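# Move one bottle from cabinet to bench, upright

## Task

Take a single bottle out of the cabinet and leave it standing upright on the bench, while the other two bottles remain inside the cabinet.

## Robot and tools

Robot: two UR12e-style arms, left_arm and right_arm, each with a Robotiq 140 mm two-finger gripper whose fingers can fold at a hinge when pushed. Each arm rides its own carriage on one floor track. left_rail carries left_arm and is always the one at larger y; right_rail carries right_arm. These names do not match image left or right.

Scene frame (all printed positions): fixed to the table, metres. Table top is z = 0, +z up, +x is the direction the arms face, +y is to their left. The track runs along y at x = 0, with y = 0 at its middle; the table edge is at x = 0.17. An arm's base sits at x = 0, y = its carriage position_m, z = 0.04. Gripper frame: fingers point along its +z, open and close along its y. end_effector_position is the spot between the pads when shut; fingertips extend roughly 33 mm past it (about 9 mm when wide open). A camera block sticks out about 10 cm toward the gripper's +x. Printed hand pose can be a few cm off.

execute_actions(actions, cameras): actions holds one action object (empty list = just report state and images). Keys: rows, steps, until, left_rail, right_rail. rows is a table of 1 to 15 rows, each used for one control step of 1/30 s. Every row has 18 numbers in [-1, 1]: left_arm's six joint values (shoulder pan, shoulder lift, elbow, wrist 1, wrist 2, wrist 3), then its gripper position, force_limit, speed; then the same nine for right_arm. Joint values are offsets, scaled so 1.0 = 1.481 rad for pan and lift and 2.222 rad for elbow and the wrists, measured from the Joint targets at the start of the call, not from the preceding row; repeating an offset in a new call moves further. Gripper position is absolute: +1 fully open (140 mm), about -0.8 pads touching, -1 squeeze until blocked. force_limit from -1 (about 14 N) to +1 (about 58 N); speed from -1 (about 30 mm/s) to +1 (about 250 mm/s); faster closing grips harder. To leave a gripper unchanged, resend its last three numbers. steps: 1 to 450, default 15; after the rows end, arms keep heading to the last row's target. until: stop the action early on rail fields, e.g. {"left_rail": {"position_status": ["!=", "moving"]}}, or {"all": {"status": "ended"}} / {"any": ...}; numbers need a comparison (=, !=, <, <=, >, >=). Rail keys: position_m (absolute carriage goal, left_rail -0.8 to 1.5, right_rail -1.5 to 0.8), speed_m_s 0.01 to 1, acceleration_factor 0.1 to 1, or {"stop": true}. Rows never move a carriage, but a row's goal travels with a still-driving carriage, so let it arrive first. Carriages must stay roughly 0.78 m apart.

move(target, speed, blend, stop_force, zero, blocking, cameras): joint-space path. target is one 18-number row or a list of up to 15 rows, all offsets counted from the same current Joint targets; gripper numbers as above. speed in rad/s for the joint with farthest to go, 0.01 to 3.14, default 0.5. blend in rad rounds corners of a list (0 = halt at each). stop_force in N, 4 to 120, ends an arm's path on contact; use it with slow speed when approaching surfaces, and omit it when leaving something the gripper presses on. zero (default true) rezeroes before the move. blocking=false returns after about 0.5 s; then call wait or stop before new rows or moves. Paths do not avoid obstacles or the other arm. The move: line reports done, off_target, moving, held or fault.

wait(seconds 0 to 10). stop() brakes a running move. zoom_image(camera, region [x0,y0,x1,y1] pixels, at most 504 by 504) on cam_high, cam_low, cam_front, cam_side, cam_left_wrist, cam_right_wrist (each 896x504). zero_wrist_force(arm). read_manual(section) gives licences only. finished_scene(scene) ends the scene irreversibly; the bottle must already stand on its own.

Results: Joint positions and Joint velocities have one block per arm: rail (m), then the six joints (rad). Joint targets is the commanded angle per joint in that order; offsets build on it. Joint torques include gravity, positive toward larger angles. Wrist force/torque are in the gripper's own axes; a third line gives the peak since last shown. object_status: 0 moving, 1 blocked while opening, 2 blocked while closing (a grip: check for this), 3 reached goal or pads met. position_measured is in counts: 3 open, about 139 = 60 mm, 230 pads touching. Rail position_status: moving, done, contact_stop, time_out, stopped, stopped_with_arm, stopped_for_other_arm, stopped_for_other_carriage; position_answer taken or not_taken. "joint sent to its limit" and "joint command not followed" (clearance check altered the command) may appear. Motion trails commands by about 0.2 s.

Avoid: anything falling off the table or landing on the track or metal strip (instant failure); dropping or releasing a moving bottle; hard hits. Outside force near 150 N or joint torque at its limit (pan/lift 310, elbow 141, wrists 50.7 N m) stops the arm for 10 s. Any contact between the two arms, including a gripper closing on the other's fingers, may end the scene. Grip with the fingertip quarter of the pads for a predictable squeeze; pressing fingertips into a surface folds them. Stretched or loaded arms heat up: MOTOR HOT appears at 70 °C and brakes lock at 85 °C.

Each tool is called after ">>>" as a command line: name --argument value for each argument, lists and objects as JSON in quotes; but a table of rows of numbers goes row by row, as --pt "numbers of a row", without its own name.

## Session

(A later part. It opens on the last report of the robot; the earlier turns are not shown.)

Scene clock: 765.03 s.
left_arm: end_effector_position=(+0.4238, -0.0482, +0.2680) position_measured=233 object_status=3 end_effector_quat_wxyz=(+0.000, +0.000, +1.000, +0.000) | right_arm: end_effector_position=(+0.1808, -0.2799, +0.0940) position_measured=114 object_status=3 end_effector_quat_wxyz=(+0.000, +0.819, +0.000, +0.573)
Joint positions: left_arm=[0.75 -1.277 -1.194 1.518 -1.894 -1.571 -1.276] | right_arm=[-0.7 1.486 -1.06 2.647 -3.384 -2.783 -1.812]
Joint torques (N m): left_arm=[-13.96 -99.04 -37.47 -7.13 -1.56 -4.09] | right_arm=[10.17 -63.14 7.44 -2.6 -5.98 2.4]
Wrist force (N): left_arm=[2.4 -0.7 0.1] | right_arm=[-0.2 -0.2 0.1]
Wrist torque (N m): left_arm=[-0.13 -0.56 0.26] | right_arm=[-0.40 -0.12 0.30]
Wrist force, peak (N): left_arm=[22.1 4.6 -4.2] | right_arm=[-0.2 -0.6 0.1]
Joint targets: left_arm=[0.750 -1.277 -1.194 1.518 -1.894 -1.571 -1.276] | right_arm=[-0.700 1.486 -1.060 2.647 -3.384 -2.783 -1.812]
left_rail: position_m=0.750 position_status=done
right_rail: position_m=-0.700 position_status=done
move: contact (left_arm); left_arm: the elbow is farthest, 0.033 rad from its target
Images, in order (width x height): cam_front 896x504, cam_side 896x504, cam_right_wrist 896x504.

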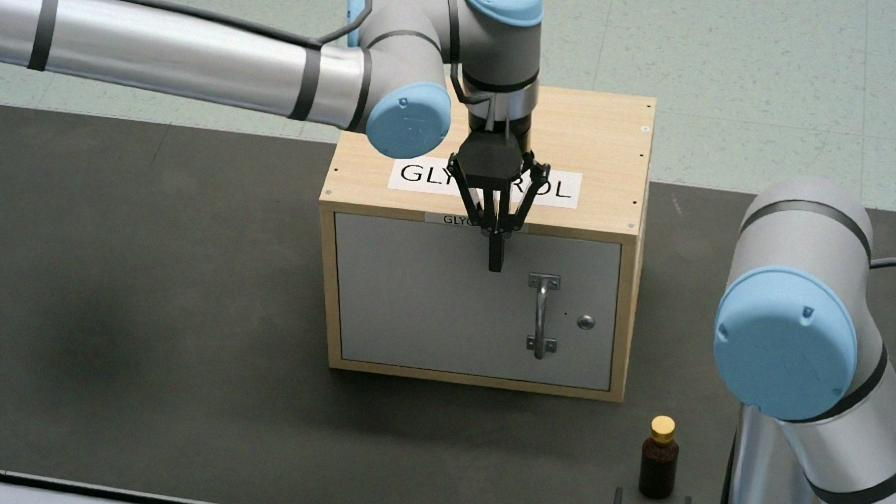

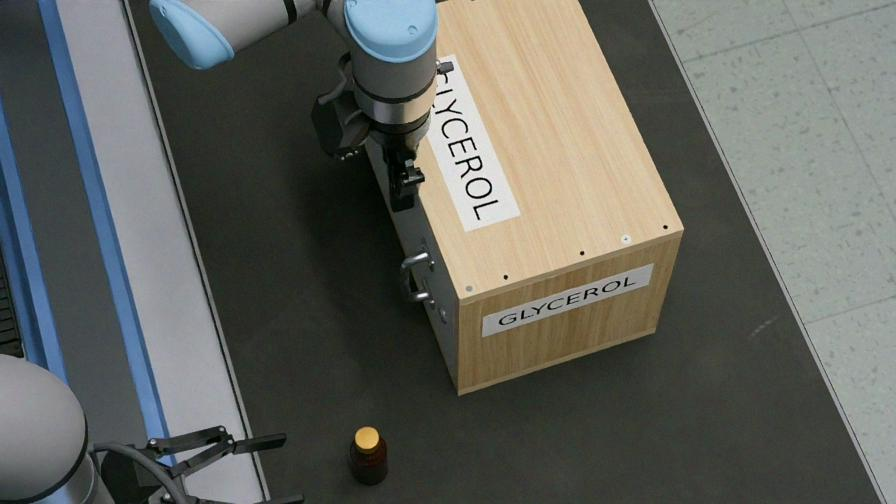

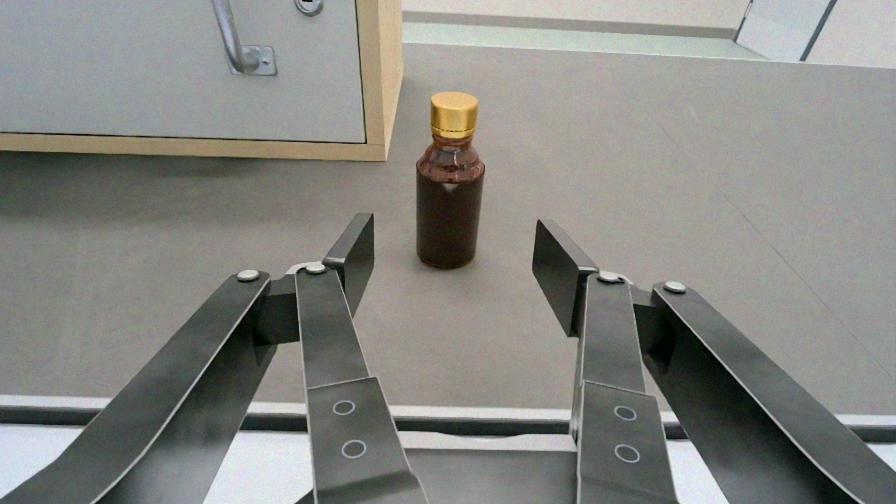

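>>> move --target '[-0.0276, -0.0224, 0.0210, -0.0061, 0, -0.0184, -1, -1, 0, 0, 0, 0, 0, 0, 0, 0.12, -0.05, -1]' --speed 0.06 --cameras '["cam_front", "cam_side"]'

Scene clock: 779.83 s.
left_arm: end_effector_position=(+0.3857, -0.0441, +0.2679) position_measured=233 object_status=3 end_effector_quat_wxyz=(+0.000, +0.000, +1.000, +0.000) | right_arm: end_effector_position=(+0.1808, -0.2799, +0.0940) position_measured=114 object_status=3 end_effector_quat_wxyz=(+0.000, +0.819, +0.000, +0.573)
Joint positions: left_arm=[0.75 -1.317 -1.227 1.565 -1.908 -1.571 -1.317] | right_arm=[-0.7 1.486 -1.06 2.647 -3.384 -2.783 -1.812]
Joint torques (N m): left_arm=[-15.77 -97.41 -37.71 -7.25 -1.16 -4.54] | right_arm=[10.04 -66.36 8.14 -2.42 -6.09 2.14]
Wrist force (N): left_arm=[2.5 0.1 -0.6] | right_arm=[-0.1 -0.3 -0.1]
Wrist torque (N m): left_arm=[0.06 -0.58 0.26] | right_arm=[-0.42 -0.14 0.30]
Wrist force, peak (N): left_arm=[3.3 -0.2 -0.6] | right_arm=[0.2 -0.6 -0.1]
Joint targets: left_arm=[0.750 -1.317 -1.227 1.565 -1.908 -1.571 -1.317] | right_arm=[-0.700 1.486 -1.060 2.647 -3.384 -2.783 -1.812]
left_rail: position_m=0.750 position_status=done
right_rail: position_m=-0.700 position_status=done
move: done
Images, in order (width x height): cam_front 896x504, cam_side 896x504.

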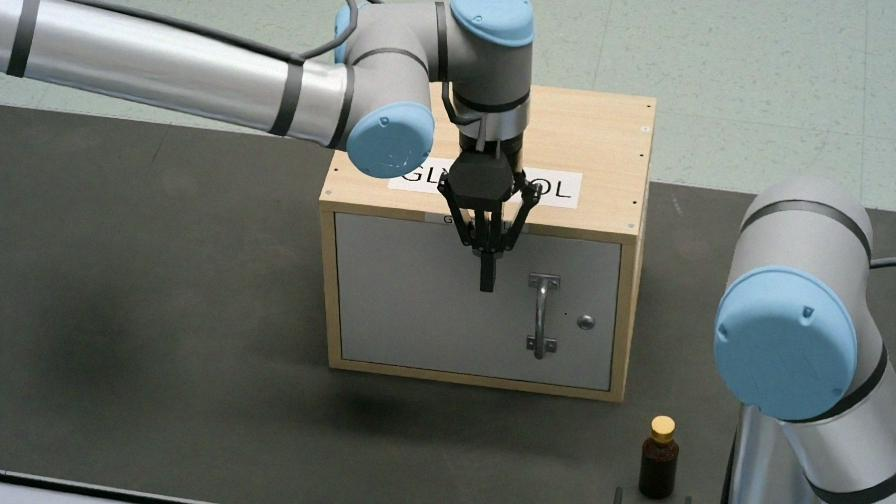

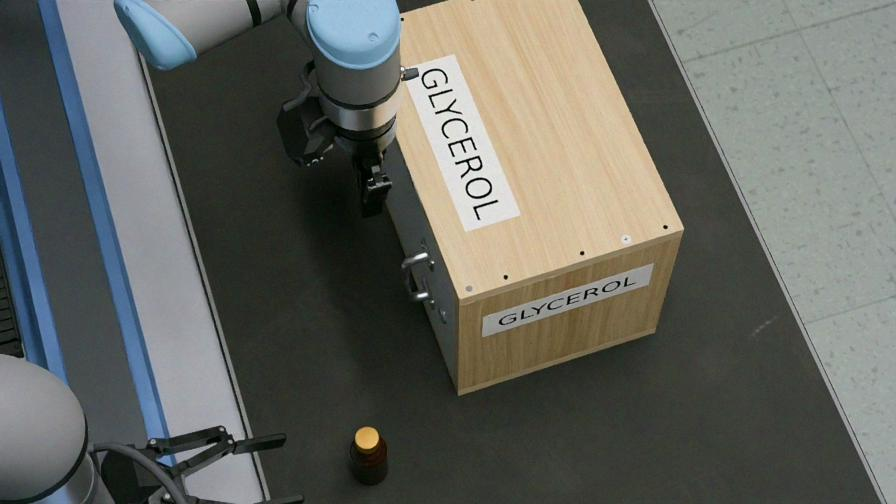

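>>> finished_scene --scene 2

The scene is finished: the task was done.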